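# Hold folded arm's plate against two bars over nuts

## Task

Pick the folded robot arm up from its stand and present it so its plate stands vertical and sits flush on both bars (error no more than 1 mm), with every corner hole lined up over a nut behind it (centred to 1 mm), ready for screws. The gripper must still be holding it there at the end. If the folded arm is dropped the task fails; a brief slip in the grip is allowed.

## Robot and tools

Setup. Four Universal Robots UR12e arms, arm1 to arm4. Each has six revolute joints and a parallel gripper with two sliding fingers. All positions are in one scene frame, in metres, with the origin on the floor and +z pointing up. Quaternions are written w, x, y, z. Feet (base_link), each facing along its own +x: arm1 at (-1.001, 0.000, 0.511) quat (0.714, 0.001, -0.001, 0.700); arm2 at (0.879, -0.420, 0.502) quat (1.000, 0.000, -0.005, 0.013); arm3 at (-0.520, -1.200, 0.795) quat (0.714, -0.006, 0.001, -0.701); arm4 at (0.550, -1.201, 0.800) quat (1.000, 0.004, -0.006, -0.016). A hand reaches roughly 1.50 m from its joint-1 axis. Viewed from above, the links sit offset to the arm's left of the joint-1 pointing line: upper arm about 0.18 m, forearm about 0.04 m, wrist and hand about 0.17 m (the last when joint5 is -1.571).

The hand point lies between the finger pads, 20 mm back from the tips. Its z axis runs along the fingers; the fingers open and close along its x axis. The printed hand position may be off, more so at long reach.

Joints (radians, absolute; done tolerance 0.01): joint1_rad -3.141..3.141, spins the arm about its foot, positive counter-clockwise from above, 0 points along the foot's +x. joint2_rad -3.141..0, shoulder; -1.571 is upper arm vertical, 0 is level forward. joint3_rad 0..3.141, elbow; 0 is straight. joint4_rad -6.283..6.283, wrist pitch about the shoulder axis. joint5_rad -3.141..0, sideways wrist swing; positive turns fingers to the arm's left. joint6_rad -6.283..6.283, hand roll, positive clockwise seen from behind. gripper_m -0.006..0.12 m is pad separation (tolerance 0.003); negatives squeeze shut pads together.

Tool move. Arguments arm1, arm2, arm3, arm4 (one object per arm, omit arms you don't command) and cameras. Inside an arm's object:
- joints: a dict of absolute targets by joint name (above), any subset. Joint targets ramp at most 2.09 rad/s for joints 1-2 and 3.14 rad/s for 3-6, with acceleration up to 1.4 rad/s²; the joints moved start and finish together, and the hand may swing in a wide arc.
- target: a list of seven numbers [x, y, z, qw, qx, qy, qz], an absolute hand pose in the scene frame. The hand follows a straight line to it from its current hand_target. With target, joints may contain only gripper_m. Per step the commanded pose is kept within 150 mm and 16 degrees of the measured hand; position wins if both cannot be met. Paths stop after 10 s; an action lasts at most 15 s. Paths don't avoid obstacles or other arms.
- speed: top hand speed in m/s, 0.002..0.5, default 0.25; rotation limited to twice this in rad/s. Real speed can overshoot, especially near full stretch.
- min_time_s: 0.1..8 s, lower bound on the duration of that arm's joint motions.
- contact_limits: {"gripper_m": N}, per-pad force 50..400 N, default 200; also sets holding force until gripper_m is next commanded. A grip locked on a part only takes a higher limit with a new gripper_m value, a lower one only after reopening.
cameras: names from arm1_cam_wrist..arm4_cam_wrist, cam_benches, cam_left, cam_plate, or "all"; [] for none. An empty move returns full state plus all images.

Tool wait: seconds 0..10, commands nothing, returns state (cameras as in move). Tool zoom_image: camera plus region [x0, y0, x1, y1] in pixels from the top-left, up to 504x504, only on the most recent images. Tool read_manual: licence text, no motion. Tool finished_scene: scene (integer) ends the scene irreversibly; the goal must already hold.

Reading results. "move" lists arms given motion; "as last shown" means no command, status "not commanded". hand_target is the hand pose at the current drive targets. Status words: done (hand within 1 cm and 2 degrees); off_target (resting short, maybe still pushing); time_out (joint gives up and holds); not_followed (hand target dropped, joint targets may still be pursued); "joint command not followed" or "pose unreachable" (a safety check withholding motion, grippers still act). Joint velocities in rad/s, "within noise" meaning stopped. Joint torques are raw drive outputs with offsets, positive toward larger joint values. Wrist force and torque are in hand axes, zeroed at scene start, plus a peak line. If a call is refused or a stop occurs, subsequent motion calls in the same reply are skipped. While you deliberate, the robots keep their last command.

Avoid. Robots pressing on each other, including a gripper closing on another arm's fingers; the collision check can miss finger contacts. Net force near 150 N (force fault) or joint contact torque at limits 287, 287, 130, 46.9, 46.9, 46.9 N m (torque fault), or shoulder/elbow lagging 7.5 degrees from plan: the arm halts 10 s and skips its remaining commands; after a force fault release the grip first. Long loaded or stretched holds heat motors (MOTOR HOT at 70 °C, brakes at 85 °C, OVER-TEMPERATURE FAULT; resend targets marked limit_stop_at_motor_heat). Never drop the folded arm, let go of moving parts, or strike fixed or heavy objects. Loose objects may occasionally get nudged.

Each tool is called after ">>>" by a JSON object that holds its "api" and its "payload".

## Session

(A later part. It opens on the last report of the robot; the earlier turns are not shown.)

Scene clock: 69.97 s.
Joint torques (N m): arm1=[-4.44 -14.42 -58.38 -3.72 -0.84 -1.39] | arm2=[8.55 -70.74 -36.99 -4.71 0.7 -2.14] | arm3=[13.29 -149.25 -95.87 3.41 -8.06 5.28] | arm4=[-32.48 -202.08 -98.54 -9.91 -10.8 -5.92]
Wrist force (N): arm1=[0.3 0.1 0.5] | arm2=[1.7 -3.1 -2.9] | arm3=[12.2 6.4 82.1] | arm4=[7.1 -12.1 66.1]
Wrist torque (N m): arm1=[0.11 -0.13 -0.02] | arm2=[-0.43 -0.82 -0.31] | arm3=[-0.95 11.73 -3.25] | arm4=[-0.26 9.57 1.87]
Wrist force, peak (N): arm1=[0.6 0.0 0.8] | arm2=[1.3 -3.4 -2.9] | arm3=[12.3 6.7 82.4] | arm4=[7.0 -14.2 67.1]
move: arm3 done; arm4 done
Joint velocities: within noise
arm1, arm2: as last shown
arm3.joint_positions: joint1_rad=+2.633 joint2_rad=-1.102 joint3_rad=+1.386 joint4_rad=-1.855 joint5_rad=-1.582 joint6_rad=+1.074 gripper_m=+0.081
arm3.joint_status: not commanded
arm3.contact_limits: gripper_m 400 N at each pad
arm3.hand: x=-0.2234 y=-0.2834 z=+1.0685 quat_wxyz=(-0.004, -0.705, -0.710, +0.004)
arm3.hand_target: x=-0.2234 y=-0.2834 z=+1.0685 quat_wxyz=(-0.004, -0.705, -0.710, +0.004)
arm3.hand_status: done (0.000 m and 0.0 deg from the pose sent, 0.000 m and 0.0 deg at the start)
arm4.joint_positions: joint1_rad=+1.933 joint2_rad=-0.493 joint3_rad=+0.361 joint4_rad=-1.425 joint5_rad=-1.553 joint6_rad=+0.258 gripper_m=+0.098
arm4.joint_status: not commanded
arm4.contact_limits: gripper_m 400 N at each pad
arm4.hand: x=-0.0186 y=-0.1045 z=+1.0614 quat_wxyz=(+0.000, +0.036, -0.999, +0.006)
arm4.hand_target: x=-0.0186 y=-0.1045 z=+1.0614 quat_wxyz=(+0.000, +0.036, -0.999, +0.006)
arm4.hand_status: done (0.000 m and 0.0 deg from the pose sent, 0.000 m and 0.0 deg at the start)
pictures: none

>>> {"api": "move", "payload": {"arm4": {"target": [-0.0186, -0.1042, 1.0614, -0.0002, -0.0357, 0.9993, -0.0058], "speed": 0.004}, "arm3": {"target": [-0.2234, -0.2831, 1.0685, 0.0040, 0.7046, 0.7096, -0.0041], "speed": 0.004}}}

>>> {"api": "move", "payload": {"arm4": {"target": [-0.0186, -0.1039, 1.0614, -0.0002, -0.0357, 0.9993, -0.0058], "speed": 0.004}, "arm3": {"target": [-0.2234, -0.2828, 1.0685, 0.0040, 0.7046, 0.7096, -0.0041], "speed": 0.004}}}

Scene clock: 71.20 s.
Joint torques (N m): arm1=[-6.19 -13.74 -58.34 -3.62 -0.76 -1.29] | arm2=[9.11 -74.7 -37.8 -4.56 1.61 -2.09] | arm3=[12.52 -151.81 -95.18 3.45 -8.19 5.14] | arm4=[-31.42 -209.64 -98.96 -10.54 -11.39 -5.63]
Wrist force (N): arm1=[0.4 -0.1 0.5] | arm2=[1.2 -3.2 -2.7] | arm3=[12.4 6.3 82.0] | arm4=[7.4 -11.8 66.1]
Wrist torque (N m): arm1=[0.08 -0.15 -0.03] | arm2=[-0.45 -0.75 -0.31] | arm3=[-0.96 11.70 -3.25] | arm4=[-0.18 9.54 1.86]
Wrist force, peak (N): arm1=[0.4 -0.2 0.7] | arm2=[1.4 -3.5 -2.8] | arm3=[12.2 6.5 82.7] | arm4=[7.2 -11.5 66.2]
move: arm3 done; arm4 done
Joint velocities: within noise
arm1.joint_positions: joint1_rad=-1.900 joint2_rad=-1.900 joint3_rad=+1.900 joint4_rad=-1.571 joint5_rad=-1.571 joint6_rad=+0.000 gripper_m=+0.120
arm1.joint_status: not commanded
arm1.hand: x=-0.4777 y=-0.0071 z=+0.9879 quat_wxyz=(+0.001, -0.819, -0.573, -0.001)
arm1.hand_target: x=-0.4777 y=-0.0071 z=+0.9879 quat_wxyz=(+0.001, -0.819, -0.573, -0.001)
arm1.hand_status: not commanded
arm2: as last shown
arm3.joint_positions: joint1_rad=+2.633 joint2_rad=-1.101 joint3_rad=+1.385 joint4_rad=-1.855 joint5_rad=-1.582 joint6_rad=+1.074 gripper_m=+0.081
arm3.joint_status: not commanded
arm3.contact_limits: gripper_m 400 N at each pad
arm3.hand: x=-0.2234 y=-0.2831 z=+1.0685 quat_wxyz=(-0.004, -0.705, -0.710, +0.004)
arm3.hand_target: x=-0.2234 y=-0.2831 z=+1.0685 quat_wxyz=(-0.004, -0.705, -0.710, +0.004)
arm3.hand_status: done (0.000 m and 0.0 deg from the pose sent, 0.000 m and 0.0 deg at the start)
arm4.joint_positions: joint1_rad=+1.933 joint2_rad=-0.492 joint3_rad=+0.359 joint4_rad=-1.424 joint5_rad=-1.553 joint6_rad=+0.258 gripper_m=+0.098
arm4.joint_status: not commanded
arm4.contact_limits: gripper_m 400 N at each pad
arm4.hand: x=-0.0186 y=-0.1042 z=+1.0614 quat_wxyz=(+0.000, +0.036, -0.999, +0.006)
arm4.hand_target: x=-0.0186 y=-0.1042 z=+1.0614 quat_wxyz=(+0.000, +0.036, -0.999, +0.006)
arm4.hand_status: done (0.000 m and 0.0 deg from the pose sent, 0.000 m and 0.0 deg at the start)
pictures: none

Scene clock: 72.17 s.
Joint torques (N m): arm1=[-4.13 -14.95 -58.41 -3.96 -0.92 -1.28] | arm2=[5.22 -75.06 -38.14 -4.6 1.97 -1.98] | arm3=[9.9 -153.44 -94.93 3.28 -8.3 5.15] | arm4=[-31.86 -208.43 -97.78 -10.38 -12.05 -5.98]
Wrist force (N): arm1=[0.5 0.0 0.6] | arm2=[1.5 -3.3 -2.7] | arm3=[12.5 6.5 82.1] | arm4=[7.3 -12.1 65.8]
Wrist torque (N m): arm1=[0.11 -0.15 -0.03] | arm2=[-0.46 -0.80 -0.31] | arm3=[-0.92 11.71 -3.29] | arm4=[-0.22 9.52 1.86]
Wrist force, peak (N): arm1=[0.5 0.1 0.6] | arm2=[1.7 -3.4 -2.7] | arm3=[12.6 6.2 82.3] | arm4=[7.0 -12.0 66.3]
move: arm3 done; arm4 done
Joint velocities: within noise
arm1, arm2: as last shown
arm3.joint_positions: joint1_rad=+2.634 joint2_rad=-1.101 joint3_rad=+1.384 joint4_rad=-1.855 joint5_rad=-1.582 joint6_rad=+1.074 gripper_m=+0.081
arm3.joint_status: not commanded
arm3.contact_limits: gripper_m 400 N at each pad
arm3.hand: x=-0.2234 y=-0.2828 z=+1.0685 quat_wxyz=(-0.004, -0.705, -0.710, +0.004)
arm3.hand_target: x=-0.2234 y=-0.2828 z=+1.0685 quat_wxyz=(-0.004, -0.705, -0.710, +0.004)
arm3.hand_status: done (0.000 m and 0.0 deg from the pose sent, 0.000 m and 0.0 deg at the start)
arm4.joint_positions: joint1_rad=+1.933 joint2_rad=-0.491 joint3_rad=+0.356 joint4_rad=-1.422 joint5_rad=-1.553 joint6_rad=+0.258 gripper_m=+0.098
arm4.joint_status: not commanded
arm4.contact_limits: gripper_m 400 N at each pad
arm4.hand: x=-0.0186 y=-0.1039 z=+1.0614 quat_wxyz=(+0.000, +0.036, -0.999, +0.006)
arm4.hand_target: x=-0.0186 y=-0.1039 z=+1.0614 quat_wxyz=(+0.000, +0.036, -0.999, +0.006)
arm4.hand_status: done (0.000 m and 0.0 deg from the pose sent, 0.000 m and 0.0 deg at the start)
pictures: none

>>> {"api": "move", "payload": {"arm4": {"target": [-0.0186, -0.1036, 1.0614, -0.0002, -0.0357, 0.9993, -0.0058], "speed": 0.004}, "arm3": {"target": [-0.2234, -0.2825, 1.0685, 0.0040, 0.7046, 0.7096, -0.0041], "speed": 0.004}}}

>>> {"api": "move", "payload": {"arm4": {"target": [-0.0186, -0.1034, 1.0614, -0.0002, -0.0357, 0.9993, -0.0058], "speed": 0.004}, "arm3": {"target": [-0.2234, -0.2823, 1.0685, 0.0040, 0.7046, 0.7096, -0.0041], "speed": 0.004}}}

Scene clock: 73.37 s.
Joint torques (N m): arm1=[-5.77 -14.64 -58.9 -3.58 -0.98 -1.58] | arm2=[8.98 -73.58 -37.73 -4.53 2.31 -2.24] | arm3=[11.44 -152.91 -97.44 3.29 -8.09 4.67] | arm4=[-32.1 -206.11 -99.86 -12.05 -12.21 -6.24]
Wrist force (N): arm1=[0.3 -0.3 0.5] | arm2=[1.2 -3.4 -2.7] | arm3=[11.1 5.2 82.6] | arm4=[6.8 -14.5 65.6]
Wrist torque (N m): arm1=[0.05 -0.13 -0.02] | arm2=[-0.47 -0.74 -0.31] | arm3=[-1.01 12.01 -3.18] | arm4=[-0.20 9.72 2.15]
Wrist force, peak (N): arm1=[0.1 -0.5 1.0] | arm2=[1.6 -3.3 -2.7] | arm3=[11.2 5.4 82.7] | arm4=[6.8 -14.3 66.3]
move: arm3 done; arm4 done
Joint velocities: within noise
arm1, arm2: as last shown
arm3.joint_positions: joint1_rad=+2.634 joint2_rad=-1.100 joint3_rad=+1.384 joint4_rad=-1.855 joint5_rad=-1.582 joint6_rad=+1.074 gripper_m=+0.081
arm3.joint_status: not commanded
arm3.contact_limits: gripper_m 400 N at each pad
arm3.hand: x=-0.2234 y=-0.2825 z=+1.0685 quat_wxyz=(-0.004, -0.705, -0.710, +0.004)
arm3.hand_target: x=-0.2234 y=-0.2825 z=+1.0685 quat_wxyz=(-0.004, -0.705, -0.710, +0.004)
arm3.hand_status: done (0.000 m and 0.0 deg from the pose sent, 0.000 m and 0.0 deg at the start)
arm4.joint_positions: joint1_rad=+1.933 joint2_rad=-0.489 joint3_rad=+0.354 joint4_rad=-1.421 joint5_rad=-1.553 joint6_rad=+0.258 gripper_m=+0.098
arm4.joint_status: not commanded
arm4.contact_limits: gripper_m 400 N at each pad
arm4.hand: x=-0.0186 y=-0.1036 z=+1.0614 quat_wxyz=(+0.000, +0.036, -0.999, +0.006)
arm4.hand_target: x=-0.0186 y=-0.1036 z=+1.0614 quat_wxyz=(+0.000, +0.036, -0.999, +0.006)
arm4.hand_status: done (0.000 m and 0.0 deg from the pose sent, 0.000 m and 0.0 deg at the start)
pictures: none

Scene clock: 74.33 s.
Joint torques (N m): arm1=[-6.05 -14.21 -58.6 -3.81 -1.22 -1.32] | arm2=[8.92 -74.09 -37.16 -4.77 2.74 -2.04] | arm3=[5.03 -151.66 -101.82 1.55 -8 3.89] | arm4=[-35.36 -202.31 -102.76 -15.17 -13.48 -6.85]
Wrist force (N): arm1=[0.0 0.1 0.0] | arm2=[1.4 -3.3 -2.8] | arm3=[7.0 -1.2 84.5] | arm4=[6.6 -24.5 65.4]
Wrist torque (N m): arm1=[0.11 -0.08 -0.02] | arm2=[-0.46 -0.78 -0.31] | arm3=[-1.18 12.92 -2.68] | arm4=[-0.26 9.96 2.60]
Wrist force, peak (N): arm1=[0.6 -0.1 0.6] | arm2=[1.4 -3.4 -2.8] | arm3=[7.5 -0.8 84.6] | arm4=[6.6 -24.2 65.9]
move: arm3 done; arm4 done
Joint velocities: within noise
arm1: as last shown
arm2.joint_positions: joint1_rad=+2.803 joint2_rad=-1.442 joint3_rad=+1.894 joint4_rad=-3.594 joint5_rad=-2.383 joint6_rad=-4.712 gripper_m=+0.020
arm2.joint_status: not commanded
arm2.hand: x=+0.1322 y=-0.1476 z=+1.1533 quat_wxyz=(-0.595, +0.375, +0.601, +0.379)
arm2.hand_target: x=+0.1322 y=-0.1476 z=+1.1533 quat_wxyz=(-0.595, +0.375, +0.601, +0.379)
arm2.hand_status: not commanded
arm3.joint_positions: joint1_rad=+2.634 joint2_rad=-1.100 joint3_rad=+1.383 joint4_rad=-1.854 joint5_rad=-1.582 joint6_rad=+1.074 gripper_m=+0.081
arm3.joint_status: not commanded
arm3.contact_limits: gripper_m 400 N at each pad
arm3.hand: x=-0.2234 y=-0.2823 z=+1.0685 quat_wxyz=(-0.004, -0.705, -0.710, +0.004)
arm3.hand_target: x=-0.2234 y=-0.2823 z=+1.0685 quat_wxyz=(-0.004, -0.705, -0.710, +0.004)
arm3.hand_status: done (0.000 m and 0.0 deg from the pose sent, 0.000 m and 0.0 deg at the start)
arm4.joint_positions: joint1_rad=+1.933 joint2_rad=-0.489 joint3_rad=+0.352 joint4_rad=-1.420 joint5_rad=-1.553 joint6_rad=+0.258 gripper_m=+0.098
arm4.joint_status: not commanded
arm4.contact_limits: gripper_m 400 N at each pad
arm4.hand: x=-0.0186 y=-0.1034 z=+1.0614 quat_wxyz=(+0.000, +0.036, -0.999, +0.006)
arm4.hand_target: x=-0.0186 y=-0.1034 z=+1.0614 quat_wxyz=(+0.000, +0.036, -0.999, +0.006)
arm4.hand_status: done (0.000 m and 0.0 deg from the pose sent, 0.000 m and 0.0 deg at the start)
pictures: none

>>> {"api": "move", "payload": {"arm4": {"target": [-0.0187, -0.10319, 1.0613, -0.00018, -0.0352, 0.9993, -0.0053], "speed": 0.003}, "arm3": {"target": [-0.22368, -0.28189, 1.06822, 0.00365, 0.70496, 0.70925, -0.00374], "speed": 0.003}}}

Scene clock: 76.57 s.
Joint torques (N m): arm1=[-5.99 -14.26 -58.51 -3.72 -1.08 -1.82] | arm2=[9.25 -72.81 -36.93 -4.45 2.51 -1.94] | arm3=[11.39 -153.57 -87.97 -1.51 -3.14 3.44] | arm4=[-9.28 -228.76 -92.5 -17.74 -16.79 -0.03]
Wrist force (N): arm1=[0.2 0.0 0.2] | arm2=[1.3 -2.9 -2.7] | arm3=[10.6 1.3 86.1] | arm4=[10.3 -30.8 62.4]
Wrist torque (N m): arm1=[0.10 -0.10 -0.02] | arm2=[-0.40 -0.75 -0.31] | arm3=[-1.14 13.08 -2.87] | arm4=[-0.25 10.02 2.27]
Wrist force, peak (N): arm1=[0.4 -0.5 0.6] | arm2=[1.3 -3.5 -2.9] | arm3=[7.5 -2.9 88.0] | arm4=[6.7 -27.7 66.4]
move: arm3 done; arm4 done
Joint velocities: within noise
arm1, arm2: as last shown
arm3.joint_positions: joint1_rad=+2.634 joint2_rad=-1.100 joint3_rad=+1.384 joint4_rad=-1.856 joint5_rad=-1.581 joint6_rad=+1.076 gripper_m=+0.081
arm3.joint_status: not commanded
arm3.contact_limits: gripper_m 400 N at each pad
arm3.hand: x=-0.2237 y=-0.2819 z=+1.0682 quat_wxyz=(-0.004, -0.705, -0.709, +0.004)
arm3.hand_target: x=-0.2237 y=-0.2819 z=+1.0682 quat_wxyz=(-0.004, -0.705, -0.709, +0.004)
arm3.hand_status: done (0.000 m and 0.0 deg from the pose sent, 0.001 m and 0.1 deg at the start)
arm4.joint_positions: joint1_rad=+1.933 joint2_rad=-0.489 joint3_rad=+0.353 joint4_rad=-1.422 joint5_rad=-1.553 joint6_rad=+0.259 gripper_m=+0.098
arm4.joint_status: not commanded
arm4.contact_limits: gripper_m 400 N at each pad
arm4.hand: x=-0.0187 y=-0.1032 z=+1.0613 quat_wxyz=(+0.000, +0.035, -0.999, +0.005)
arm4.hand_target: x=-0.0187 y=-0.1032 z=+1.0613 quat_wxyz=(+0.000, +0.035, -0.999, +0.005)
arm4.hand_status: done (0.000 m and 0.0 deg from the pose sent, 0.000 m and 0.1 deg at the start)
pictures: none

>>> {"api": "move", "payload": {"arm4": {"target": [-0.01891, -0.10277, 1.06109, -0.00015, -0.0342, 0.99934, -0.0043], "speed": 0.003}, "arm3": {"target": [-0.22425, -0.28107, 1.06765, 0.00294, 0.70567, 0.70855, -0.00303], "speed": 0.003}}}

Scene clock: 78.37 s.
Joint torques (N m): arm1=[-4.31 -14.58 -57.31 -3.71 -0.85 -1.54] | arm2=[8.39 -73.84 -37.43 -4.55 2.55 -2.02] | arm3=[3.27 -148 -89.7 -4.17 -2.97 1.5] | arm4=[-11.11 -225.59 -96.7 -21.66 -13.71 -3.21]
Wrist force (N): arm1=[0.3 -0.4 0.3] | arm2=[1.3 -3.3 -2.6] | arm3=[7.9 -1.1 77.6] | arm4=[7.5 -39.6 60.9]
Wrist torque (N m): arm1=[0.02 -0.13 -0.02] | arm2=[-0.47 -0.76 -0.31] | arm3=[-0.99 10.84 -2.29] | arm4=[-0.24 8.40 3.04]
Wrist force, peak (N): arm1=[0.5 0.0 0.6] | arm2=[1.7 -3.3 -2.9] | arm3=[10.8 0.9 86.1] | arm4=[7.4 -40.0 61.2]
move: arm3 done; arm4 done
Joint velocities: within noise
arm1, arm2: as last shown
arm3.joint_positions: joint1_rad=+2.635 joint2_rad=-1.099 joint3_rad=+1.384 joint4_rad=-1.859 joint5_rad=-1.580 joint6_rad=+1.078 gripper_m=+0.081
arm3.joint_status: not commanded
arm3.contact_limits: gripper_m 400 N at each pad
arm3.hand: x=-0.2243 y=-0.2811 z=+1.0676 quat_wxyz=(-0.003, -0.706, -0.709, +0.003)
arm3.hand_target: x=-0.2243 y=-0.2811 z=+1.0676 quat_wxyz=(-0.003, -0.706, -0.709, +0.003)
arm3.hand_status: done (0.000 m and 0.0 deg from the pose sent, 0.001 m and 0.2 deg at the start)
arm4.joint_positions: joint1_rad=+1.933 joint2_rad=-0.489 joint3_rad=+0.355 joint4_rad=-1.425 joint5_rad=-1.554 joint6_rad=+0.261 gripper_m=+0.098
arm4.joint_status: not commanded
arm4.contact_limits: gripper_m 400 N at each pad
arm4.hand: x=-0.0189 y=-0.1028 z=+1.0611 quat_wxyz=(+0.000, +0.034, -0.999, +0.004)
arm4.hand_target: x=-0.0189 y=-0.1028 z=+1.0611 quat_wxyz=(+0.000, +0.034, -0.999, +0.004)
arm4.hand_status: done (0.000 m and 0.0 deg from the pose sent, 0.001 m and 0.2 deg at the start)
pictures: none

>>> {"api": "move", "payload": {"arm4": {"target": [-0.01912, -0.10256, 1.06117, -0.00017, -0.0332, 0.99937, -0.0047], "speed": 0.003}, "arm3": {"target": [-0.22481, -0.28045, 1.06788, 0.00322, 0.70638, 0.70784, -0.00331], "speed": 0.003}}}

Scene clock: 79.87 s.
Joint torques (N m): arm1=[-4.53 -14.97 -58.14 -3.68 -0.96 -1.71] | arm2=[6.43 -73.71 -37.08 -4.38 2.37 -2.03] | arm3=[13.56 -155.25 -103.03 -2.44 -5.15 2.73] | arm4=[-11.56 -204.83 -100.32 -22.42 -9.61 0.53]
Wrist force (N): arm1=[0.4 0.1 0.4] | arm2=[1.1 -3.0 -2.7] | arm3=[-2.9 3.5 82.3] | arm4=[3.3 -41.5 65.9]
Wrist torque (N m): arm1=[0.11 -0.15 -0.03] | arm2=[-0.40 -0.72 -0.31] | arm3=[-1.07 12.50 -2.97] | arm4=[-0.30 9.23 2.26]
Wrist force, peak (N): arm1=[0.3 -0.4 0.7] | arm2=[1.5 -3.4 -2.7] | arm3=[-2.4 2.6 82.4] | arm4=[9.0 -39.1 68.0]
move: arm3 done; arm4 done
Joint velocities: within noise
arm1, arm2: as last shown
arm3.joint_positions: joint1_rad=+2.636 joint2_rad=-1.098 joint3_rad=+1.382 joint4_rad=-1.857 joint5_rad=-1.581 joint6_rad=+1.081 gripper_m=+0.081
arm3.joint_status: not commanded
arm3.contact_limits: gripper_m 400 N at each pad
arm3.hand: x=-0.2248 y=-0.2805 z=+1.0678 quat_wxyz=(-0.003, -0.706, -0.708, +0.003)
arm3.hand_target: x=-0.2248 y=-0.2804 z=+1.0679 quat_wxyz=(-0.003, -0.706, -0.708, +0.003)
arm3.hand_status: done (0.000 m and 0.0 deg from the pose sent, 0.001 m and 0.1 deg at the start)
arm4.joint_positions: joint1_rad=+1.933 joint2_rad=-0.487 joint3_rad=+0.349 joint4_rad=-1.422 joint5_rad=-1.553 joint6_rad=+0.263 gripper_m=+0.098
arm4.joint_status: not commanded
arm4.contact_limits: gripper_m 400 N at each pad
arm4.hand: x=-0.0191 y=-0.1026 z=+1.0612 quat_wxyz=(+0.000, +0.033, -0.999, +0.005)
arm4.hand_target: x=-0.0191 y=-0.1026 z=+1.0612 quat_wxyz=(+0.000, +0.033, -0.999, +0.005)
arm4.hand_status: done (0.000 m and 0.0 deg from the pose sent, 0.000 m and 0.1 deg at the start)
pictures: none

>>> {"api": "move", "payload": {"arm4": {"target": [-0.01906, -0.10246, 1.06117, -0.00017, -0.0335, 0.99936, -0.0047], "speed": 0.003}, "arm3": {"target": [-0.22464, -0.28047, 1.06788, 0.00322, 0.70617, 0.70805, -0.00331], "speed": 0.003}, "cameras": ["cam_plate", "arm2_cam_wrist"]}}

>>> {"api": "zoom_image", "payload": {"camera": "cam_plate", "region": [250, 130, 330, 190]}}

>>> {"api": "zoom_image", "payload": {"camera": "cam_plate", "region": [365, 130, 445, 190]}}

>>> {"api": "zoom_image", "payload": {"camera": "cam_plate", "region": [365, 225, 445, 285]}}

>>> {"api": "zoom_image", "payload": {"camera": "arm2_cam_wrist", "region": [313, 219, 353, 249]}}

Scene clock: 81.83 s.
Joint torques (N m): arm1=[-4.49 -14.92 -57.75 -3.86 -0.85 -1.57] | arm2=[10.05 -72.35 -37.41 -4.59 2.63 -1.81] | arm3=[-12.03 -156.79 -105.4 -2.66 -1.08 0.42] | arm4=[-34.23 -195.43 -110.68 -20.47 -9.74 -7.68]
Wrist force (N): arm1=[0.3 -0.1 0.5] | arm2=[1.4 -3.0 -2.8] | arm3=[-5.3 2.3 83.9] | arm4=[-0.4 -51.0 64.0]
Wrist torque (N m): arm1=[0.08 -0.13 -0.03] | arm2=[-0.41 -0.78 -0.30] | arm3=[-1.20 12.49 -2.02] | arm4=[-0.32 9.36 3.53]
Wrist force, peak (N): arm1=[0.3 0.0 0.9] | arm2=[1.5 -3.5 -2.6] | arm3=[-5.9 2.5 84.0] | arm4=[-0.3 -51.0 64.4]
move: arm3 done; arm4 done
Joint velocities: within noise
arm1, arm2: as last shown
arm3.joint_positions: joint1_rad=+2.636 joint2_rad=-1.098 joint3_rad=+1.382 joint4_rad=-1.857 joint5_rad=-1.581 joint6_rad=+1.081 gripper_m=+0.081
arm3.joint_status: not commanded
arm3.contact_limits: gripper_m 400 N at each pad
arm3.hand: x=-0.2247 y=-0.2805 z=+1.0679 quat_wxyz=(-0.003, -0.706, -0.708, +0.003)
arm3.hand_target: x=-0.2246 y=-0.2805 z=+1.0679 quat_wxyz=(-0.003, -0.706, -0.708, +0.003)
arm3.hand_status: done (0.000 m and 0.0 deg from the pose sent, 0.000 m and 0.0 deg at the start)
arm4.joint_positions: joint1_rad=+1.933 joint2_rad=-0.487 joint3_rad=+0.349 joint4_rad=-1.421 joint5_rad=-1.553 joint6_rad=+0.262 gripper_m=+0.098
arm4.joint_status: not commanded
arm4.contact_limits: gripper_m 400 N at each pad
arm4.hand: x=-0.0191 y=-0.1025 z=+1.0612 quat_wxyz=(+0.000, +0.034, -0.999, +0.005)
arm4.hand_target: x=-0.0191 y=-0.1025 z=+1.0612 quat_wxyz=(+0.000, +0.034, -0.999, +0.005)
arm4.hand_status: done (0.000 m and 0.0 deg from the pose sent, 0.000 m and 0.0 deg at the start)
pictures: arm2_cam_wrist, cam_plate
Images, in order (width x height): arm2_cam_wrist 672x504, cam_plate 672x504.

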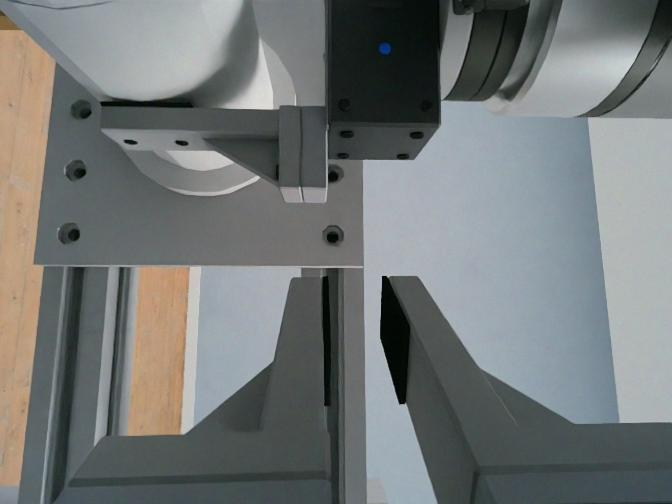

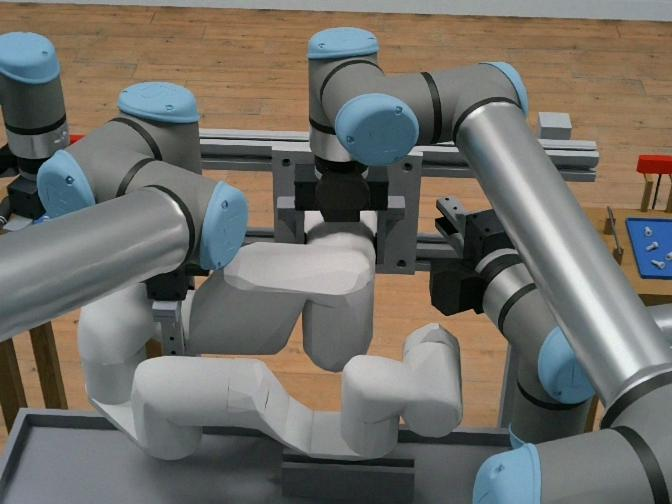

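Scaled by 6.300 from the camera's image (finer frame: 960x720).

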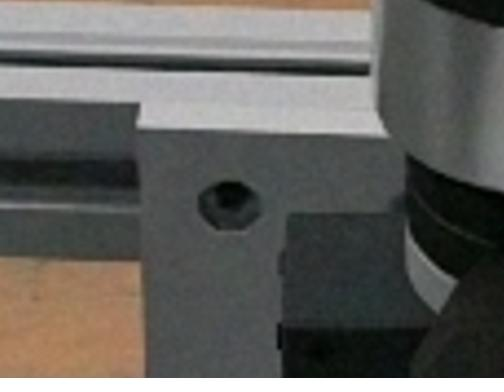

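Scaled by 6.300 from the camera's image (finer frame: 960x720).

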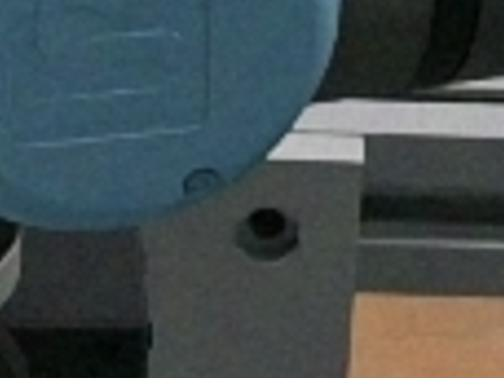

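Scaled by 6.300 from the camera's image (finer frame: 960x720).

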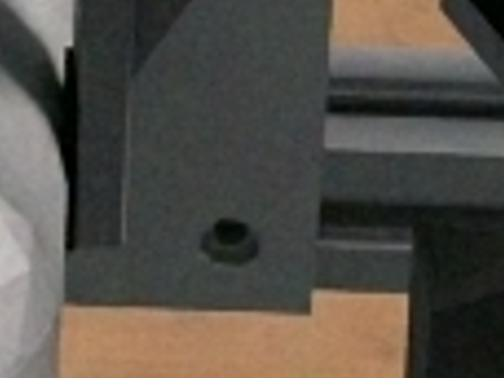

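Scaled by 12.600 from the camera's image (finer frame: 960x720).

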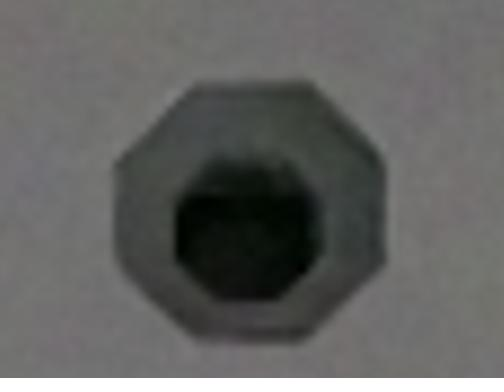

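>>> {"api": "zoom_image", "payload": {"camera": "arm2_cam_wrist", "region": [48, 218, 88, 248]}}

>>> {"api": "zoom_image", "payload": {"camera": "cam_plate", "region": [250, 225, 330, 285]}}

>>> {"api": "zoom_image", "payload": {"camera": "cam_plate", "region": [270, 150, 310, 180]}}

>>> {"api": "zoom_image", "payload": {"camera": "cam_plate", "region": [385, 150, 425, 180]}}

>>> {"api": "zoom_image", "payload": {"camera": "cam_plate", "region": [385, 250, 425, 280]}}

Scaled by 12.600 from the camera's image (finer frame: 960x720).

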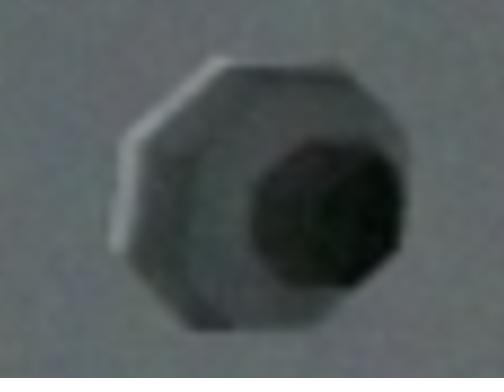

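Scaled by 6.300 from the camera's image (finer frame: 960x720).

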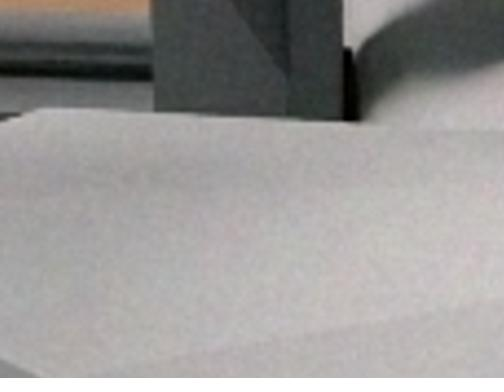

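Scaled by 12.600 from the camera's image (finer frame: 960x720).

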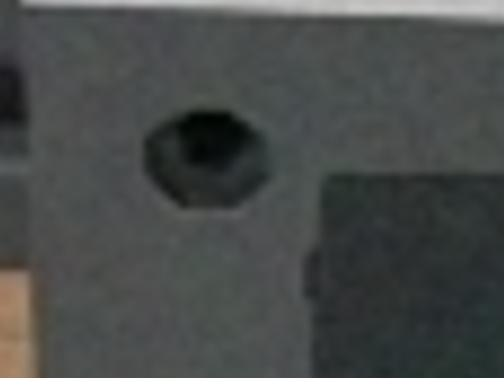

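Scaled by 12.600 from the camera's image (finer frame: 960x720).

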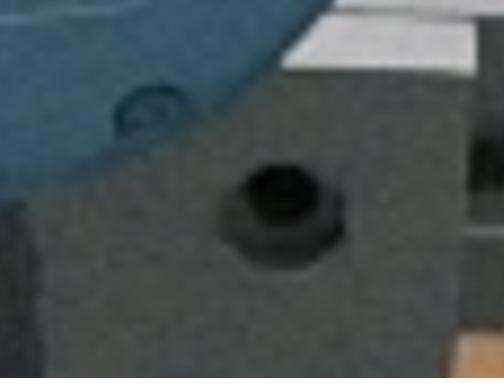

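Scaled by 12.600 from the camera's image (finer frame: 960x720).

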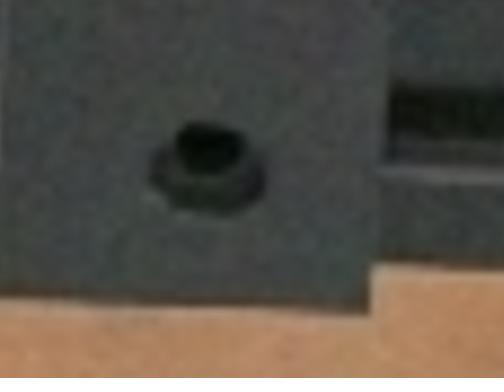

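>>> {"api": "zoom_image", "payload": {"camera": "arm2_cam_wrist", "region": [323, 227, 343, 247]}}

Scaled by 25.200 from the camera's image (finer frame: 960x720).

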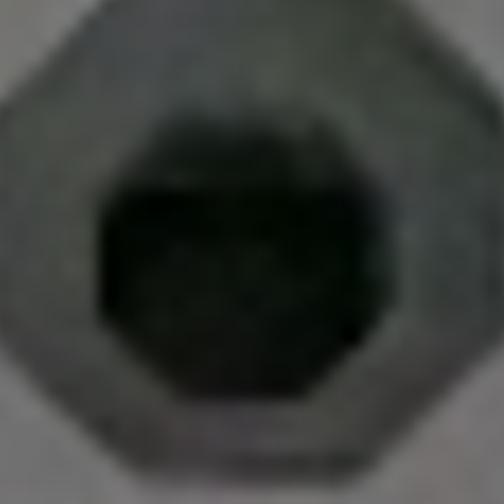

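>>> {"api": "zoom_image", "payload": {"camera": "cam_plate", "region": [205, 125, 275, 185]}}

>>> {"api": "zoom_image", "payload": {"camera": "cam_plate", "region": [535, 130, 605, 190]}}

>>> {"api": "zoom_image", "payload": {"camera": "cam_plate", "region": [260, 130, 290, 155]}}

>>> {"api": "zoom_image", "payload": {"camera": "cam_plate", "region": [405, 135, 435, 160]}}

>>> {"api": "zoom_image", "payload": {"camera": "cam_plate", "region": [395, 255, 425, 280]}}

Scaled by 7.200 from the camera's image (finer frame: 960x720).

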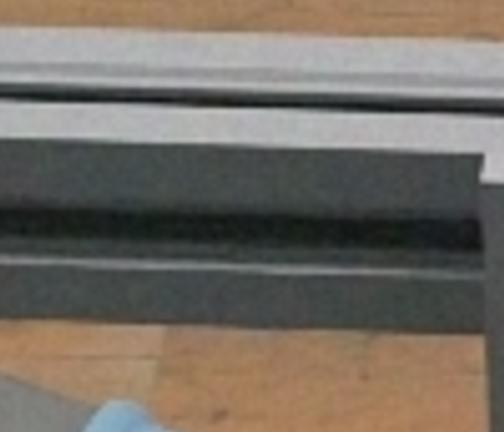

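Scaled by 7.200 from the camera's image (finer frame: 960x720).

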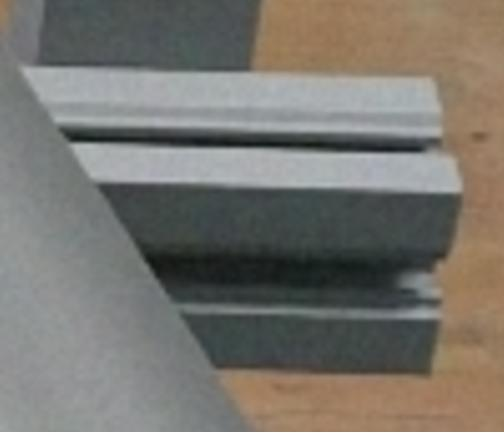

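Scaled by 16.800 from the camera's image (finer frame: 960x720).

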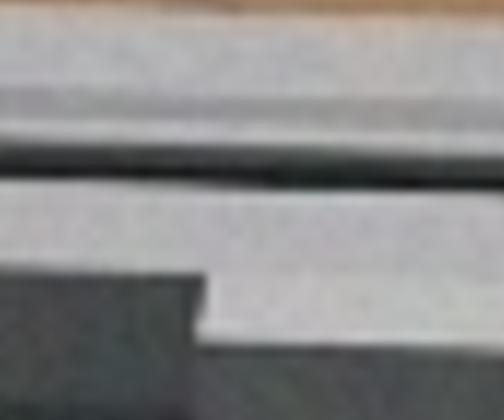

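Scaled by 16.800 from the camera's image (finer frame: 960x720).

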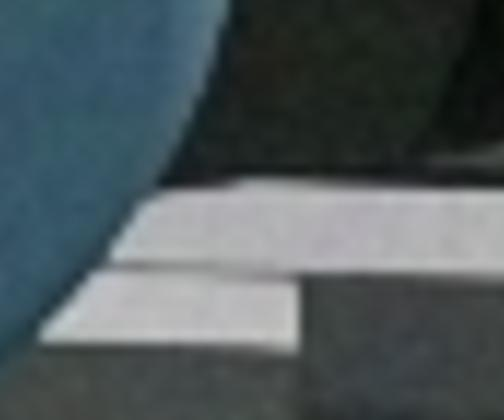

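Scaled by 16.800 from the camera's image (finer frame: 960x720).

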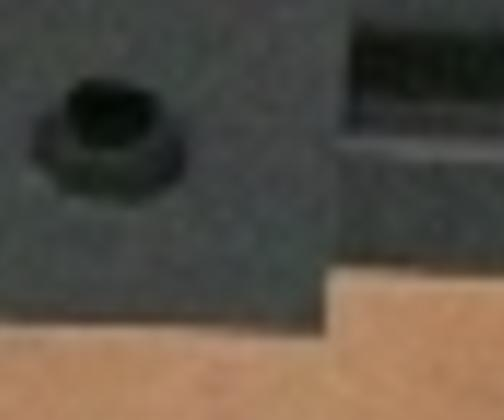

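>>> {"api": "move", "payload": {"arm4": {"target": [-0.01906, -0.10366, 1.06117, -0.00017, -0.0335, 0.99936, -0.0047], "speed": 0.004}, "arm3": {"target": [-0.22464, -0.28167, 1.06788, 0.00322, 0.70617, 0.70805, -0.00331], "speed": 0.004}}}

>>> {"api": "move", "payload": {"arm4": {"target": [-0.01907, -0.10366, 1.06097, 0.00183, -0.03349, 0.99936, -0.00477], "speed": 0.004}, "arm3": {"target": [-0.22467, -0.28167, 1.06686, 0.00464, 0.70618, 0.70804, -0.0019], "speed": 0.004}, "cameras": ["cam_plate", "arm2_cam_wrist"]}}

>>> {"api": "zoom_image", "payload": {"camera": "cam_plate", "region": [260, 130, 290, 155]}}

>>> {"api": "zoom_image", "payload": {"camera": "cam_plate", "region": [405, 135, 435, 160]}}

>>> {"api": "zoom_image", "payload": {"camera": "cam_plate", "region": [395, 255, 425, 280]}}

>>> {"api": "zoom_image", "payload": {"camera": "cam_plate", "region": [270, 150, 310, 180]}}

>>> {"api": "zoom_image", "payload": {"camera": "cam_plate", "region": [385, 150, 425, 180]}}

>>> {"api": "zoom_image", "payload": {"camera": "arm2_cam_wrist", "region": [323, 227, 343, 247]}}

Scene clock: 92.70 s.
Joint torques (N m): arm1=[-5.26 -15.02 -58.16 -3.65 -1.25 -1.84] | arm2=[9.11 -72.43 -37.64 -4.49 2.45 -1.81] | arm3=[-4.85 -167.22 -89.24 -1.23 -6.08 1.97] | arm4=[-4.62 -221.85 -104.2 -11.81 -13.88 1.06]
Wrist force (N): arm1=[0.3 -0.1 0.4] | arm2=[1.1 -3.1 -2.5] | arm3=[15.4 11.1 82.5] | arm4=[12.2 -14.9 65.6]
Wrist torque (N m): arm1=[0.07 -0.13 -0.02] | arm2=[-0.43 -0.74 -0.31] | arm3=[-0.95 11.68 -3.19] | arm4=[-0.14 9.65 1.98]
Wrist force, peak (N): arm1=[0.6 -0.2 0.9] | arm2=[1.2 -3.4 -2.9] | arm3=[18.2 13.4 84.1] | arm4=[0.0 -51.9 63.6]
move: arm3 done; arm4 done
Joint velocities: within noise
arm1.joint_positions: joint1_rad=-1.900 joint2_rad=-1.900 joint3_rad=+1.900 joint4_rad=-1.571 joint5_rad=-1.571 joint6_rad=+0.000 gripper_m=+0.120
arm1.joint_status: not commanded
arm1.hand: x=-0.4777 y=-0.0071 z=+0.9879 quat_wxyz=(+0.001, -0.819, -0.573, -0.001)
arm1.hand_target: x=-0.4777 y=-0.0071 z=+0.9879 quat_wxyz=(+0.001, -0.819, -0.573, -0.001)
arm1.hand_status: not commanded
arm2: as last shown
arm3.joint_positions: joint1_rad=+2.635 joint2_rad=-1.100 joint3_rad=+1.385 joint4_rad=-1.858 joint5_rad=-1.581 joint6_rad=+1.080 gripper_m=+0.081
arm3.joint_status: not commanded
arm3.contact_limits: gripper_m 400 N at each pad
arm3.hand: x=-0.2246 y=-0.2817 z=+1.0679 quat_wxyz=(-0.003, -0.706, -0.708, +0.003)
arm3.hand_target: x=-0.2246 y=-0.2817 z=+1.0679 quat_wxyz=(-0.003, -0.706, -0.708, +0.003)
arm3.hand_status: done (0.000 m and 0.0 deg from the pose sent, 0.001 m and 0.0 deg at the start)
arm4.joint_positions: joint1_rad=+1.933 joint2_rad=-0.492 joint3_rad=+0.359 joint4_rad=-1.426 joint5_rad=-1.553 joint6_rad=+0.263 gripper_m=+0.098
arm4.joint_status: not commanded
arm4.contact_limits: gripper_m 400 N at each pad
arm4.hand: x=-0.0190 y=-0.1036 z=+1.0612 quat_wxyz=(+0.000, +0.033, -0.999, +0.005)
arm4.hand_target: x=-0.0191 y=-0.1037 z=+1.0612 quat_wxyz=(+0.000, +0.034, -0.999, +0.005)
arm4.hand_status: done (0.000 m and 0.0 deg from the pose sent, 0.001 m and 0.0 deg at the start)
pictures: none

Scene clock: 93.70 s.
Joint torques (N m): arm1=[-4.82 -13.39 -58.65 -4.03 -1.23 -1.63] | arm2=[8.32 -74.37 -37.59 -5.02 2.27 -1.77] | arm3=[11.6 -148.92 -90.17 1.55 -4.73 4.74] | arm4=[-9.15 -207.72 -94.76 -12.61 -11.78 0.47]
Wrist force (N): arm1=[0.4 -0.1 0.3] | arm2=[1.3 -3.1 -2.6] | arm3=[15.1 8.9 81.5] | arm4=[10.3 -14.9 66.3]
Wrist torque (N m): arm1=[0.08 -0.14 -0.03] | arm2=[-0.44 -0.77 -0.31] | arm3=[-0.94 11.79 -3.50] | arm4=[-0.21 9.52 1.73]
Wrist force, peak (N): arm1=[0.5 -0.1 0.7] | arm2=[1.5 -3.3 -2.8] | arm3=[15.6 9.1 82.9] | arm4=[11.3 -14.0 67.3]
move: arm3 done; arm4 done
Joint velocities: within noise
arm1, arm2: as last shown
arm3.joint_positions: joint1_rad=+2.636 joint2_rad=-1.100 joint3_rad=+1.387 joint4_rad=-1.862 joint5_rad=-1.584 joint6_rad=+1.081 gripper_m=+0.081
arm3.joint_status: not commanded
arm3.contact_limits: gripper_m 400 N at each pad
arm3.hand: x=-0.2247 y=-0.2817 z=+1.0668 quat_wxyz=(-0.005, -0.706, -0.708, +0.002)
arm3.hand_target: x=-0.2247 y=-0.2817 z=+1.0669 quat_wxyz=(-0.005, -0.706, -0.708, +0.002)
arm3.hand_status: done (0.000 m and 0.0 deg from the pose sent, 0.001 m and 0.2 deg at the start)
arm4.joint_positions: joint1_rad=+1.934 joint2_rad=-0.489 joint3_rad=+0.354 joint4_rad=-1.423 joint5_rad=-1.557 joint6_rad=+0.264 gripper_m=+0.098
arm4.joint_status: not commanded
arm4.contact_limits: gripper_m 400 N at each pad
arm4.hand: x=-0.0191 y=-0.1037 z=+1.0610 quat_wxyz=(-0.002, +0.033, -0.999, +0.005)
arm4.hand_target: x=-0.0191 y=-0.1037 z=+1.0610 quat_wxyz=(-0.002, +0.033, -0.999, +0.005)
arm4.hand_status: done (0.000 m and 0.0 deg from the pose sent, 0.000 m and 0.2 deg at the start)
pictures: arm2_cam_wrist, cam_plate
Images, in order (width x height): arm2_cam_wrist 672x504, cam_plate 672x504.

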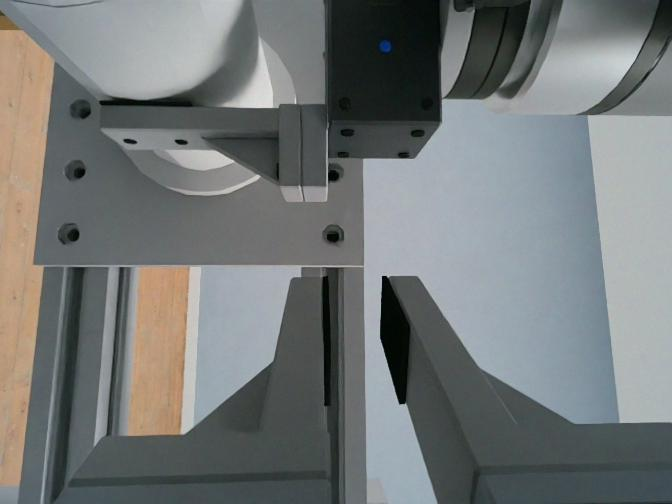

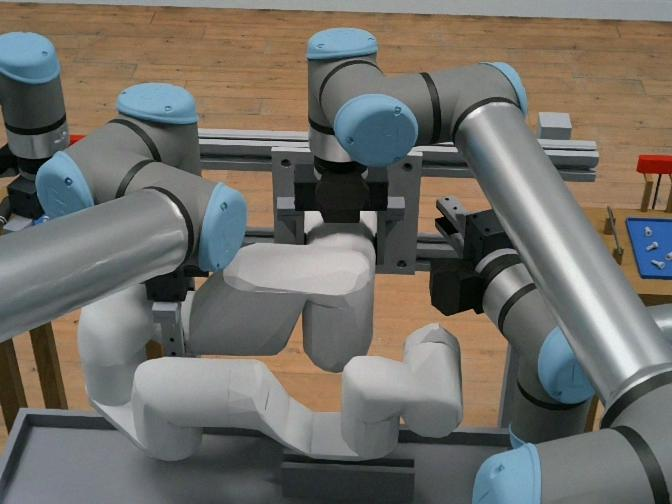

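Scaled by 16.800 from the camera's image (finer frame: 960x720).

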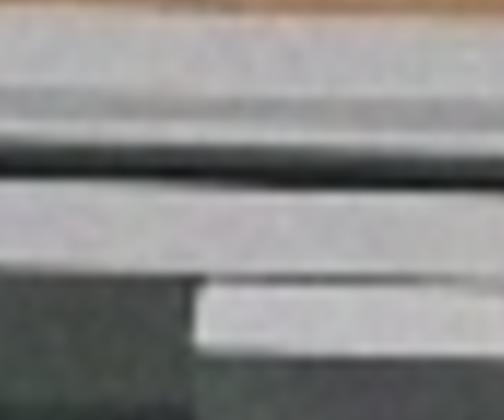

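Scaled by 16.800 from the camera's image (finer frame: 960x720).

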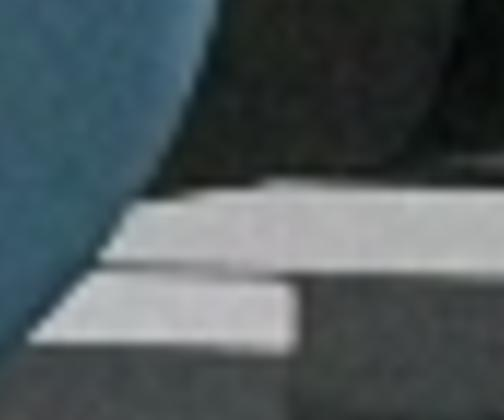

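Scaled by 16.800 from the camera's image (finer frame: 960x720).

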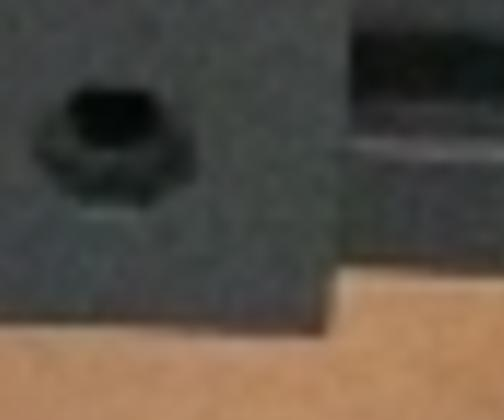

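Scaled by 12.600 from the camera's image (finer frame: 960x720).

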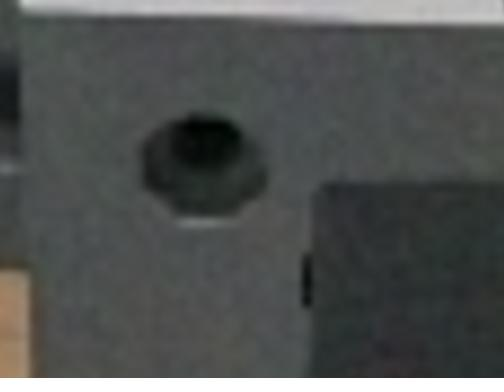

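Scaled by 12.600 from the camera's image (finer frame: 960x720).

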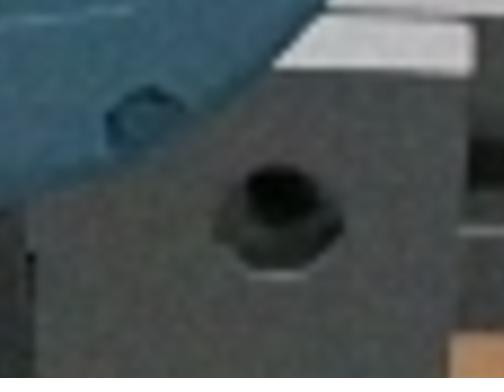

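Scaled by 25.200 from the camera's image (finer frame: 960x720).

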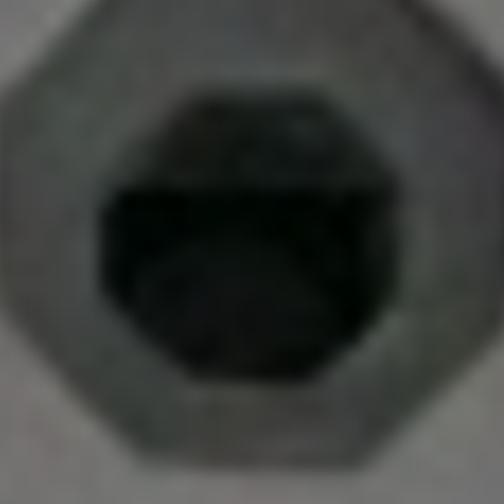

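>>> {"api": "zoom_image", "payload": {"camera": "arm2_cam_wrist", "region": [295, 220, 375, 280]}}

>>> {"api": "zoom_image", "payload": {"camera": "arm2_cam_wrist", "region": [30, 220, 110, 280]}}

Scaled by 6.300 from the camera's image (finer frame: 960x720).

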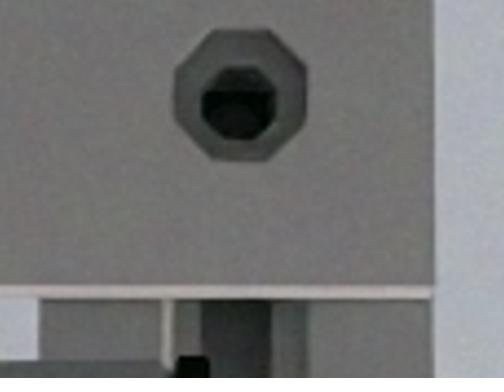

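Scaled by 6.300 from the camera's image (finer frame: 960x720).

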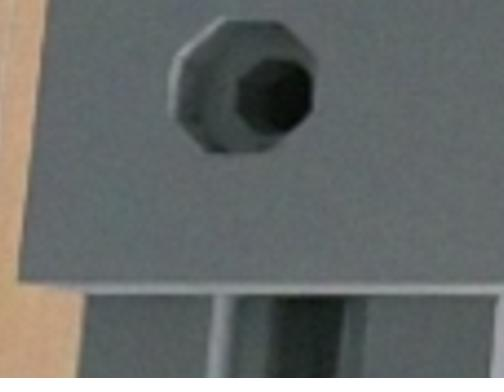

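>>> {"api": "move", "payload": {"arm2": {"target": [0.1572, -0.1476, 1.1533, 0.595, -0.375, -0.601, -0.379], "speed": 0.05}, "cameras": ["arm2_cam_wrist"]}}

Scene clock: 100.40 s.
Joint torques (N m): arm1=[-5.1 -16.23 -57.71 -3.7 -1.22 -1.99] | arm2=[11.36 -42.65 -53.83 -0.59 -3.46 2.81] | arm3=[-5.17 -151.57 -97.53 3.08 -1.88 2.82] | arm4=[-28.84 -228.09 -91.04 -16.04 -9.76 -3.89]
Wrist force (N): arm1=[0.4 0.1 0.4] | arm2=[1.2 -3.2 -2.8] | arm3=[14.2 8.1 82.1] | arm4=[9.6 -13.8 66.2]
Wrist torque (N m): arm1=[0.11 -0.14 -0.02] | arm2=[-0.53 -0.75 -0.29] | arm3=[-0.92 11.74 -3.37] | arm4=[-0.17 9.55 1.61]
Wrist force, peak (N): arm1=[0.6 -0.3 0.7] | arm2=[1.4 -4.1 -2.4] | arm3=[14.4 8.1 82.3] | arm4=[10.6 -14.7 66.7]
move: arm2 done
Joint velocities: within noise
arm1, arm3, arm4: as last shown
arm2.joint_positions: joint1_rad=+2.789 joint2_rad=-1.483 joint3_rad=+1.940 joint4_rad=-3.599 joint5_rad=-2.369 joint6_rad=-4.712 gripper_m=+0.020
arm2.joint_status: not commanded
arm2.hand: x=+0.1572 y=-0.1476 z=+1.1533 quat_wxyz=(-0.595, +0.375, +0.601, +0.379)
arm2.hand_target: x=+0.1572 y=-0.1476 z=+1.1533 quat_wxyz=(-0.595, +0.375, +0.601, +0.379)
arm2.hand_status: done (0.000 m and 0.0 deg from the pose sent, 0.025 m and 0.0 deg at the start)
arm3.contact_limits: gripper_m 400 N at each pad
arm3.hand: x=-0.2247 y=-0.2817 z=+1.0669 quat_wxyz=(-0.005, -0.706, -0.708, +0.002)
arm4.contact_limits: gripper_m 400 N at each pad
Images, in order (width x height): arm2_cam_wrist 672x504.

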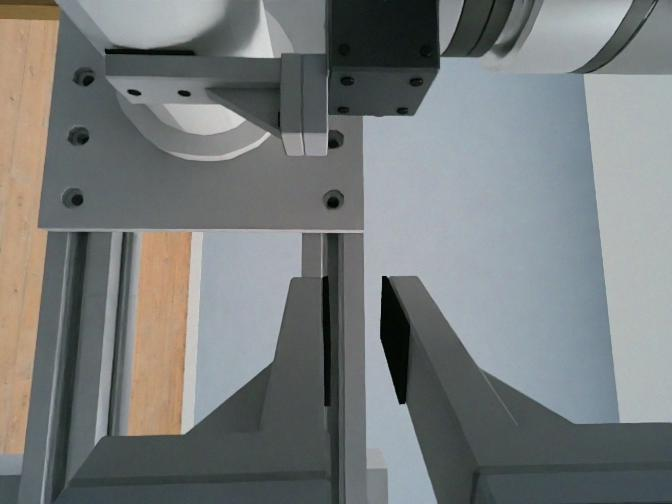

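>>> {"api": "zoom_image", "payload": {"camera": "arm2_cam_wrist", "region": [323, 190, 343, 210]}}

>>> {"api": "zoom_image", "payload": {"camera": "arm2_cam_wrist", "region": [62, 188, 82, 208]}}

>>> {"api": "zoom_image", "payload": {"camera": "arm2_cam_wrist", "region": [295, 190, 375, 250]}}

>>> {"api": "zoom_image", "payload": {"camera": "arm2_cam_wrist", "region": [30, 190, 130, 265]}}

Scaled by 25.200 from the camera's image (finer frame: 960x720).

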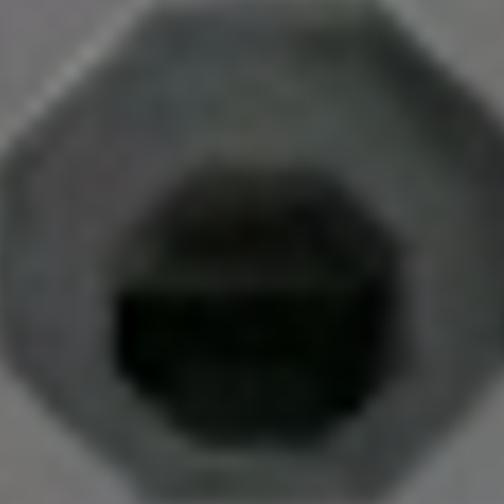

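Scaled by 25.200 from the camera's image (finer frame: 960x720).

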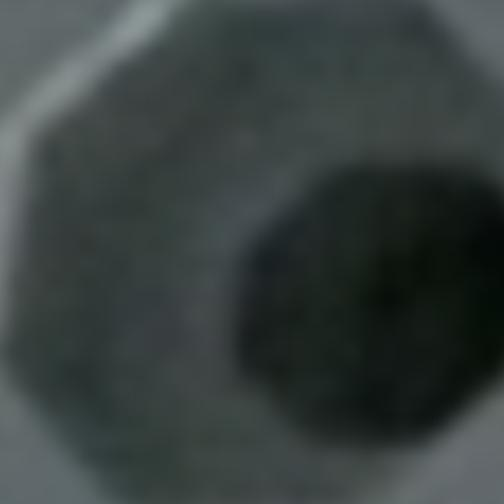

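Scaled by 6.300 from the camera's image (finer frame: 960x720).

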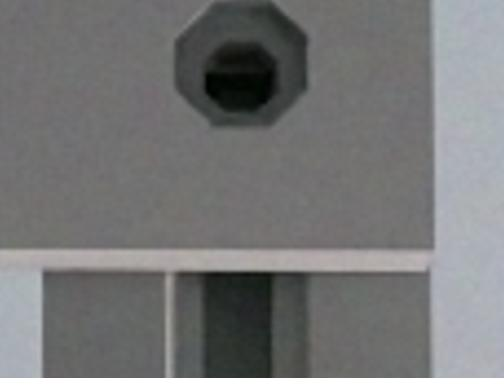

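Scaled by 5.040 from the camera's image (finer frame: 960x720).

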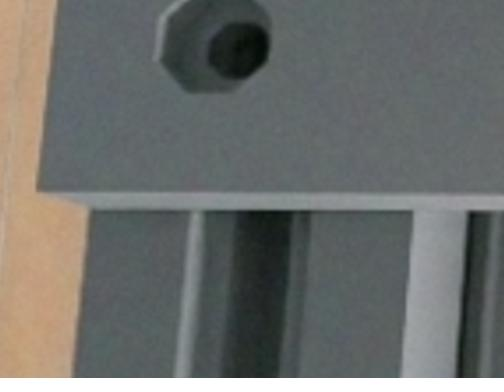

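>>> {"api": "move", "payload": {"arm4": {"target": [-0.01887, -0.10366, 1.06077, 0.00183, -0.03349, 0.99936, -0.00477], "speed": 0.004}, "arm3": {"target": [-0.22447, -0.28167, 1.06666, 0.00464, 0.70618, 0.70804, -0.0019], "speed": 0.004}}}

>>> {"api": "move", "payload": {"arm4": {"target": [-0.01887, -0.10316, 1.06077, 0.00183, -0.03349, 0.99936, -0.00477], "speed": 0.004}, "arm3": {"target": [-0.22447, -0.28117, 1.06666, 0.00464, 0.70618, 0.70804, -0.0019], "speed": 0.004}}}

>>> {"api": "move", "payload": {"arm4": {"target": [-0.01887, -0.10286, 1.06077, 0.00183, -0.03349, 0.99936, -0.00477], "speed": 0.004}, "arm3": {"target": [-0.22447, -0.28087, 1.06666, 0.00464, 0.70618, 0.70804, -0.0019], "speed": 0.004}}}

Scene clock: 104.03 s.
Joint torques (N m): arm1=[-5.35 -14.35 -58.56 -3.51 -1.21 -1.8] | arm2=[7.66 -42.23 -54.56 -0.51 -3.94 2.68] | arm3=[-11.55 -151.55 -83.56 -3.06 -1.65 0.7] | arm4=[-36.88 -231.99 -93.58 -14.87 -10.83 -5.8]
Wrist force (N): arm1=[0.4 0.0 0.5] | arm2=[1.1 -3.0 -2.9] | arm3=[13.4 9.0 82.6] | arm4=[10.5 -13.3 65.6]
Wrist torque (N m): arm1=[0.10 -0.14 -0.03] | arm2=[-0.48 -0.73 -0.30] | arm3=[-0.96 11.68 -3.23] | arm4=[-0.18 9.71 1.81]
Wrist force, peak (N): arm1=[0.1 -0.1 1.0] | arm2=[1.4 -3.3 -3.2] | arm3=[14.8 7.5 83.4] | arm4=[9.7 -14.2 66.4]
move: arm3 done; arm4 done
Joint velocities: within noise
arm1, arm2: as last shown
arm3.joint_positions: joint1_rad=+2.636 joint2_rad=-1.100 joint3_rad=+1.387 joint4_rad=-1.862 joint5_rad=-1.584 joint6_rad=+1.081 gripper_m=+0.081
arm3.joint_status: not commanded
arm3.contact_limits: gripper_m 400 N at each pad
arm3.hand: x=-0.2245 y=-0.2817 z=+1.0667 quat_wxyz=(-0.005, -0.706, -0.708, +0.002)
arm3.hand_target: x=-0.2245 y=-0.2817 z=+1.0667 quat_wxyz=(-0.005, -0.706, -0.708, +0.002)
arm3.hand_status: done (0.000 m and 0.0 deg from the pose sent, 0.000 m and 0.0 deg at the start)
arm4.joint_positions: joint1_rad=+1.934 joint2_rad=-0.490 joint3_rad=+0.356 joint4_rad=-1.424 joint5_rad=-1.557 joint6_rad=+0.263 gripper_m=+0.098
arm4.joint_status: not commanded
arm4.contact_limits: gripper_m 400 N at each pad
arm4.hand: x=-0.0189 y=-0.1037 z=+1.0608 quat_wxyz=(-0.002, +0.033, -0.999, +0.005)
arm4.hand_target: x=-0.0189 y=-0.1037 z=+1.0608 quat_wxyz=(-0.002, +0.033, -0.999, +0.005)
arm4.hand_status: done (0.000 m and 0.0 deg from the pose sent, 0.000 m and 0.0 deg at the start)
pictures: none

Scene clock: 105.00 s.
Joint torques (N m): arm1=[-4.57 -15.63 -58.04 -3.52 -1.21 -2.01] | arm2=[11.16 -40.38 -53.94 -0.27 -3.86 2.67] | arm3=[14.73 -155.01 -94.88 4.08 -2.39 5.32] | arm4=[-27.6 -205.09 -95.06 -11.2 -12.47 -5.53]
Wrist force (N): arm1=[0.4 -0.3 0.3] | arm2=[1.3 -3.0 -2.9] | arm3=[12.8 6.5 81.9] | arm4=[8.3 -12.6 66.2]
Wrist torque (N m): arm1=[0.05 -0.14 -0.02] | arm2=[-0.50 -0.76 -0.29] | arm3=[-0.97 11.73 -3.35] | arm4=[-0.21 9.50 1.72]
Wrist force, peak (N): arm1=[0.8 -0.3 0.5] | arm2=[1.4 -3.4 -3.0] | arm3=[14.0 9.1 82.5] | arm4=[10.5 -13.8 68.7]
move: arm3 done; arm4 done
Joint velocities: within noise
arm1, arm2: as last shown
arm3.joint_positions: joint1_rad=+2.636 joint2_rad=-1.099 joint3_rad=+1.386 joint4_rad=-1.862 joint5_rad=-1.584 joint6_rad=+1.081 gripper_m=+0.081
arm3.joint_status: not commanded
arm3.contact_limits: gripper_m 400 N at each pad
arm3.hand: x=-0.2245 y=-0.2812 z=+1.0666 quat_wxyz=(-0.005, -0.706, -0.708, +0.002)
arm3.hand_target: x=-0.2245 y=-0.2812 z=+1.0667 quat_wxyz=(-0.005, -0.706, -0.708, +0.002)
arm3.hand_status: done (0.000 m and 0.0 deg from the pose sent, 0.000 m and 0.0 deg at the start)
arm4.joint_positions: joint1_rad=+1.934 joint2_rad=-0.488 joint3_rad=+0.351 joint4_rad=-1.422 joint5_rad=-1.557 joint6_rad=+0.263 gripper_m=+0.098
arm4.joint_status: not commanded
arm4.contact_limits: gripper_m 400 N at each pad
arm4.hand: x=-0.0189 y=-0.1031 z=+1.0608 quat_wxyz=(-0.002, +0.033, -0.999, +0.005)
arm4.hand_target: x=-0.0189 y=-0.1032 z=+1.0608 quat_wxyz=(-0.002, +0.033, -0.999, +0.005)
arm4.hand_status: done (0.000 m and 0.0 deg from the pose sent, 0.001 m and 0.0 deg at the start)
pictures: none

Scene clock: 105.97 s.
Joint torques (N m): arm1=[-5.43 -16.03 -57.76 -3.58 -1.14 -1.96] | arm2=[12.1 -40.4 -54.41 -0.58 -3.91 2.79] | arm3=[7.59 -150.74 -98.74 1.69 -3.87 4.11] | arm4=[-31.54 -206.55 -99.84 -13.18 -14.03 -6.2]
Wrist force (N): arm1=[0.1 -0.3 0.5] | arm2=[1.3 -3.2 -2.8] | arm3=[10.4 3.4 81.5] | arm4=[7.1 -16.3 65.8]
Wrist torque (N m): arm1=[0.05 -0.09 -0.03] | arm2=[-0.52 -0.75 -0.30] | arm3=[-0.93 11.63 -3.11] | arm4=[-0.20 9.47 1.93]
Wrist force, peak (N): arm1=[0.4 0.1 0.8] | arm2=[1.4 -3.1 -3.1] | arm3=[14.0 6.1 82.9] | arm4=[6.7 -16.2 66.1]
move: arm3 done; arm4 done
Joint velocities: within noise
arm1, arm2: as last shown
arm3.joint_positions: joint1_rad=+2.636 joint2_rad=-1.099 joint3_rad=+1.386 joint4_rad=-1.862 joint5_rad=-1.584 joint6_rad=+1.081 gripper_m=+0.081
arm3.joint_status: not commanded
arm3.contact_limits: gripper_m 400 N at each pad
arm3.hand: x=-0.2245 y=-0.2809 z=+1.0667 quat_wxyz=(-0.005, -0.706, -0.708, +0.002)
arm3.hand_target: x=-0.2245 y=-0.2809 z=+1.0667 quat_wxyz=(-0.005, -0.706, -0.708, +0.002)
arm3.hand_status: done (0.000 m and 0.0 deg from the pose sent, 0.000 m and 0.0 deg at the start)
arm4.joint_positions: joint1_rad=+1.934 joint2_rad=-0.486 joint3_rad=+0.349 joint4_rad=-1.420 joint5_rad=-1.557 joint6_rad=+0.263 gripper_m=+0.098
arm4.joint_status: not commanded
arm4.contact_limits: gripper_m 400 N at each pad
arm4.hand: x=-0.0189 y=-0.1029 z=+1.0608 quat_wxyz=(-0.002, +0.033, -0.999, +0.005)
arm4.hand_target: x=-0.0189 y=-0.1029 z=+1.0608 quat_wxyz=(-0.002, +0.033, -0.999, +0.005)
arm4.hand_status: done (0.000 m and 0.0 deg from the pose sent, 0.000 m and 0.0 deg at the start)
pictures: none


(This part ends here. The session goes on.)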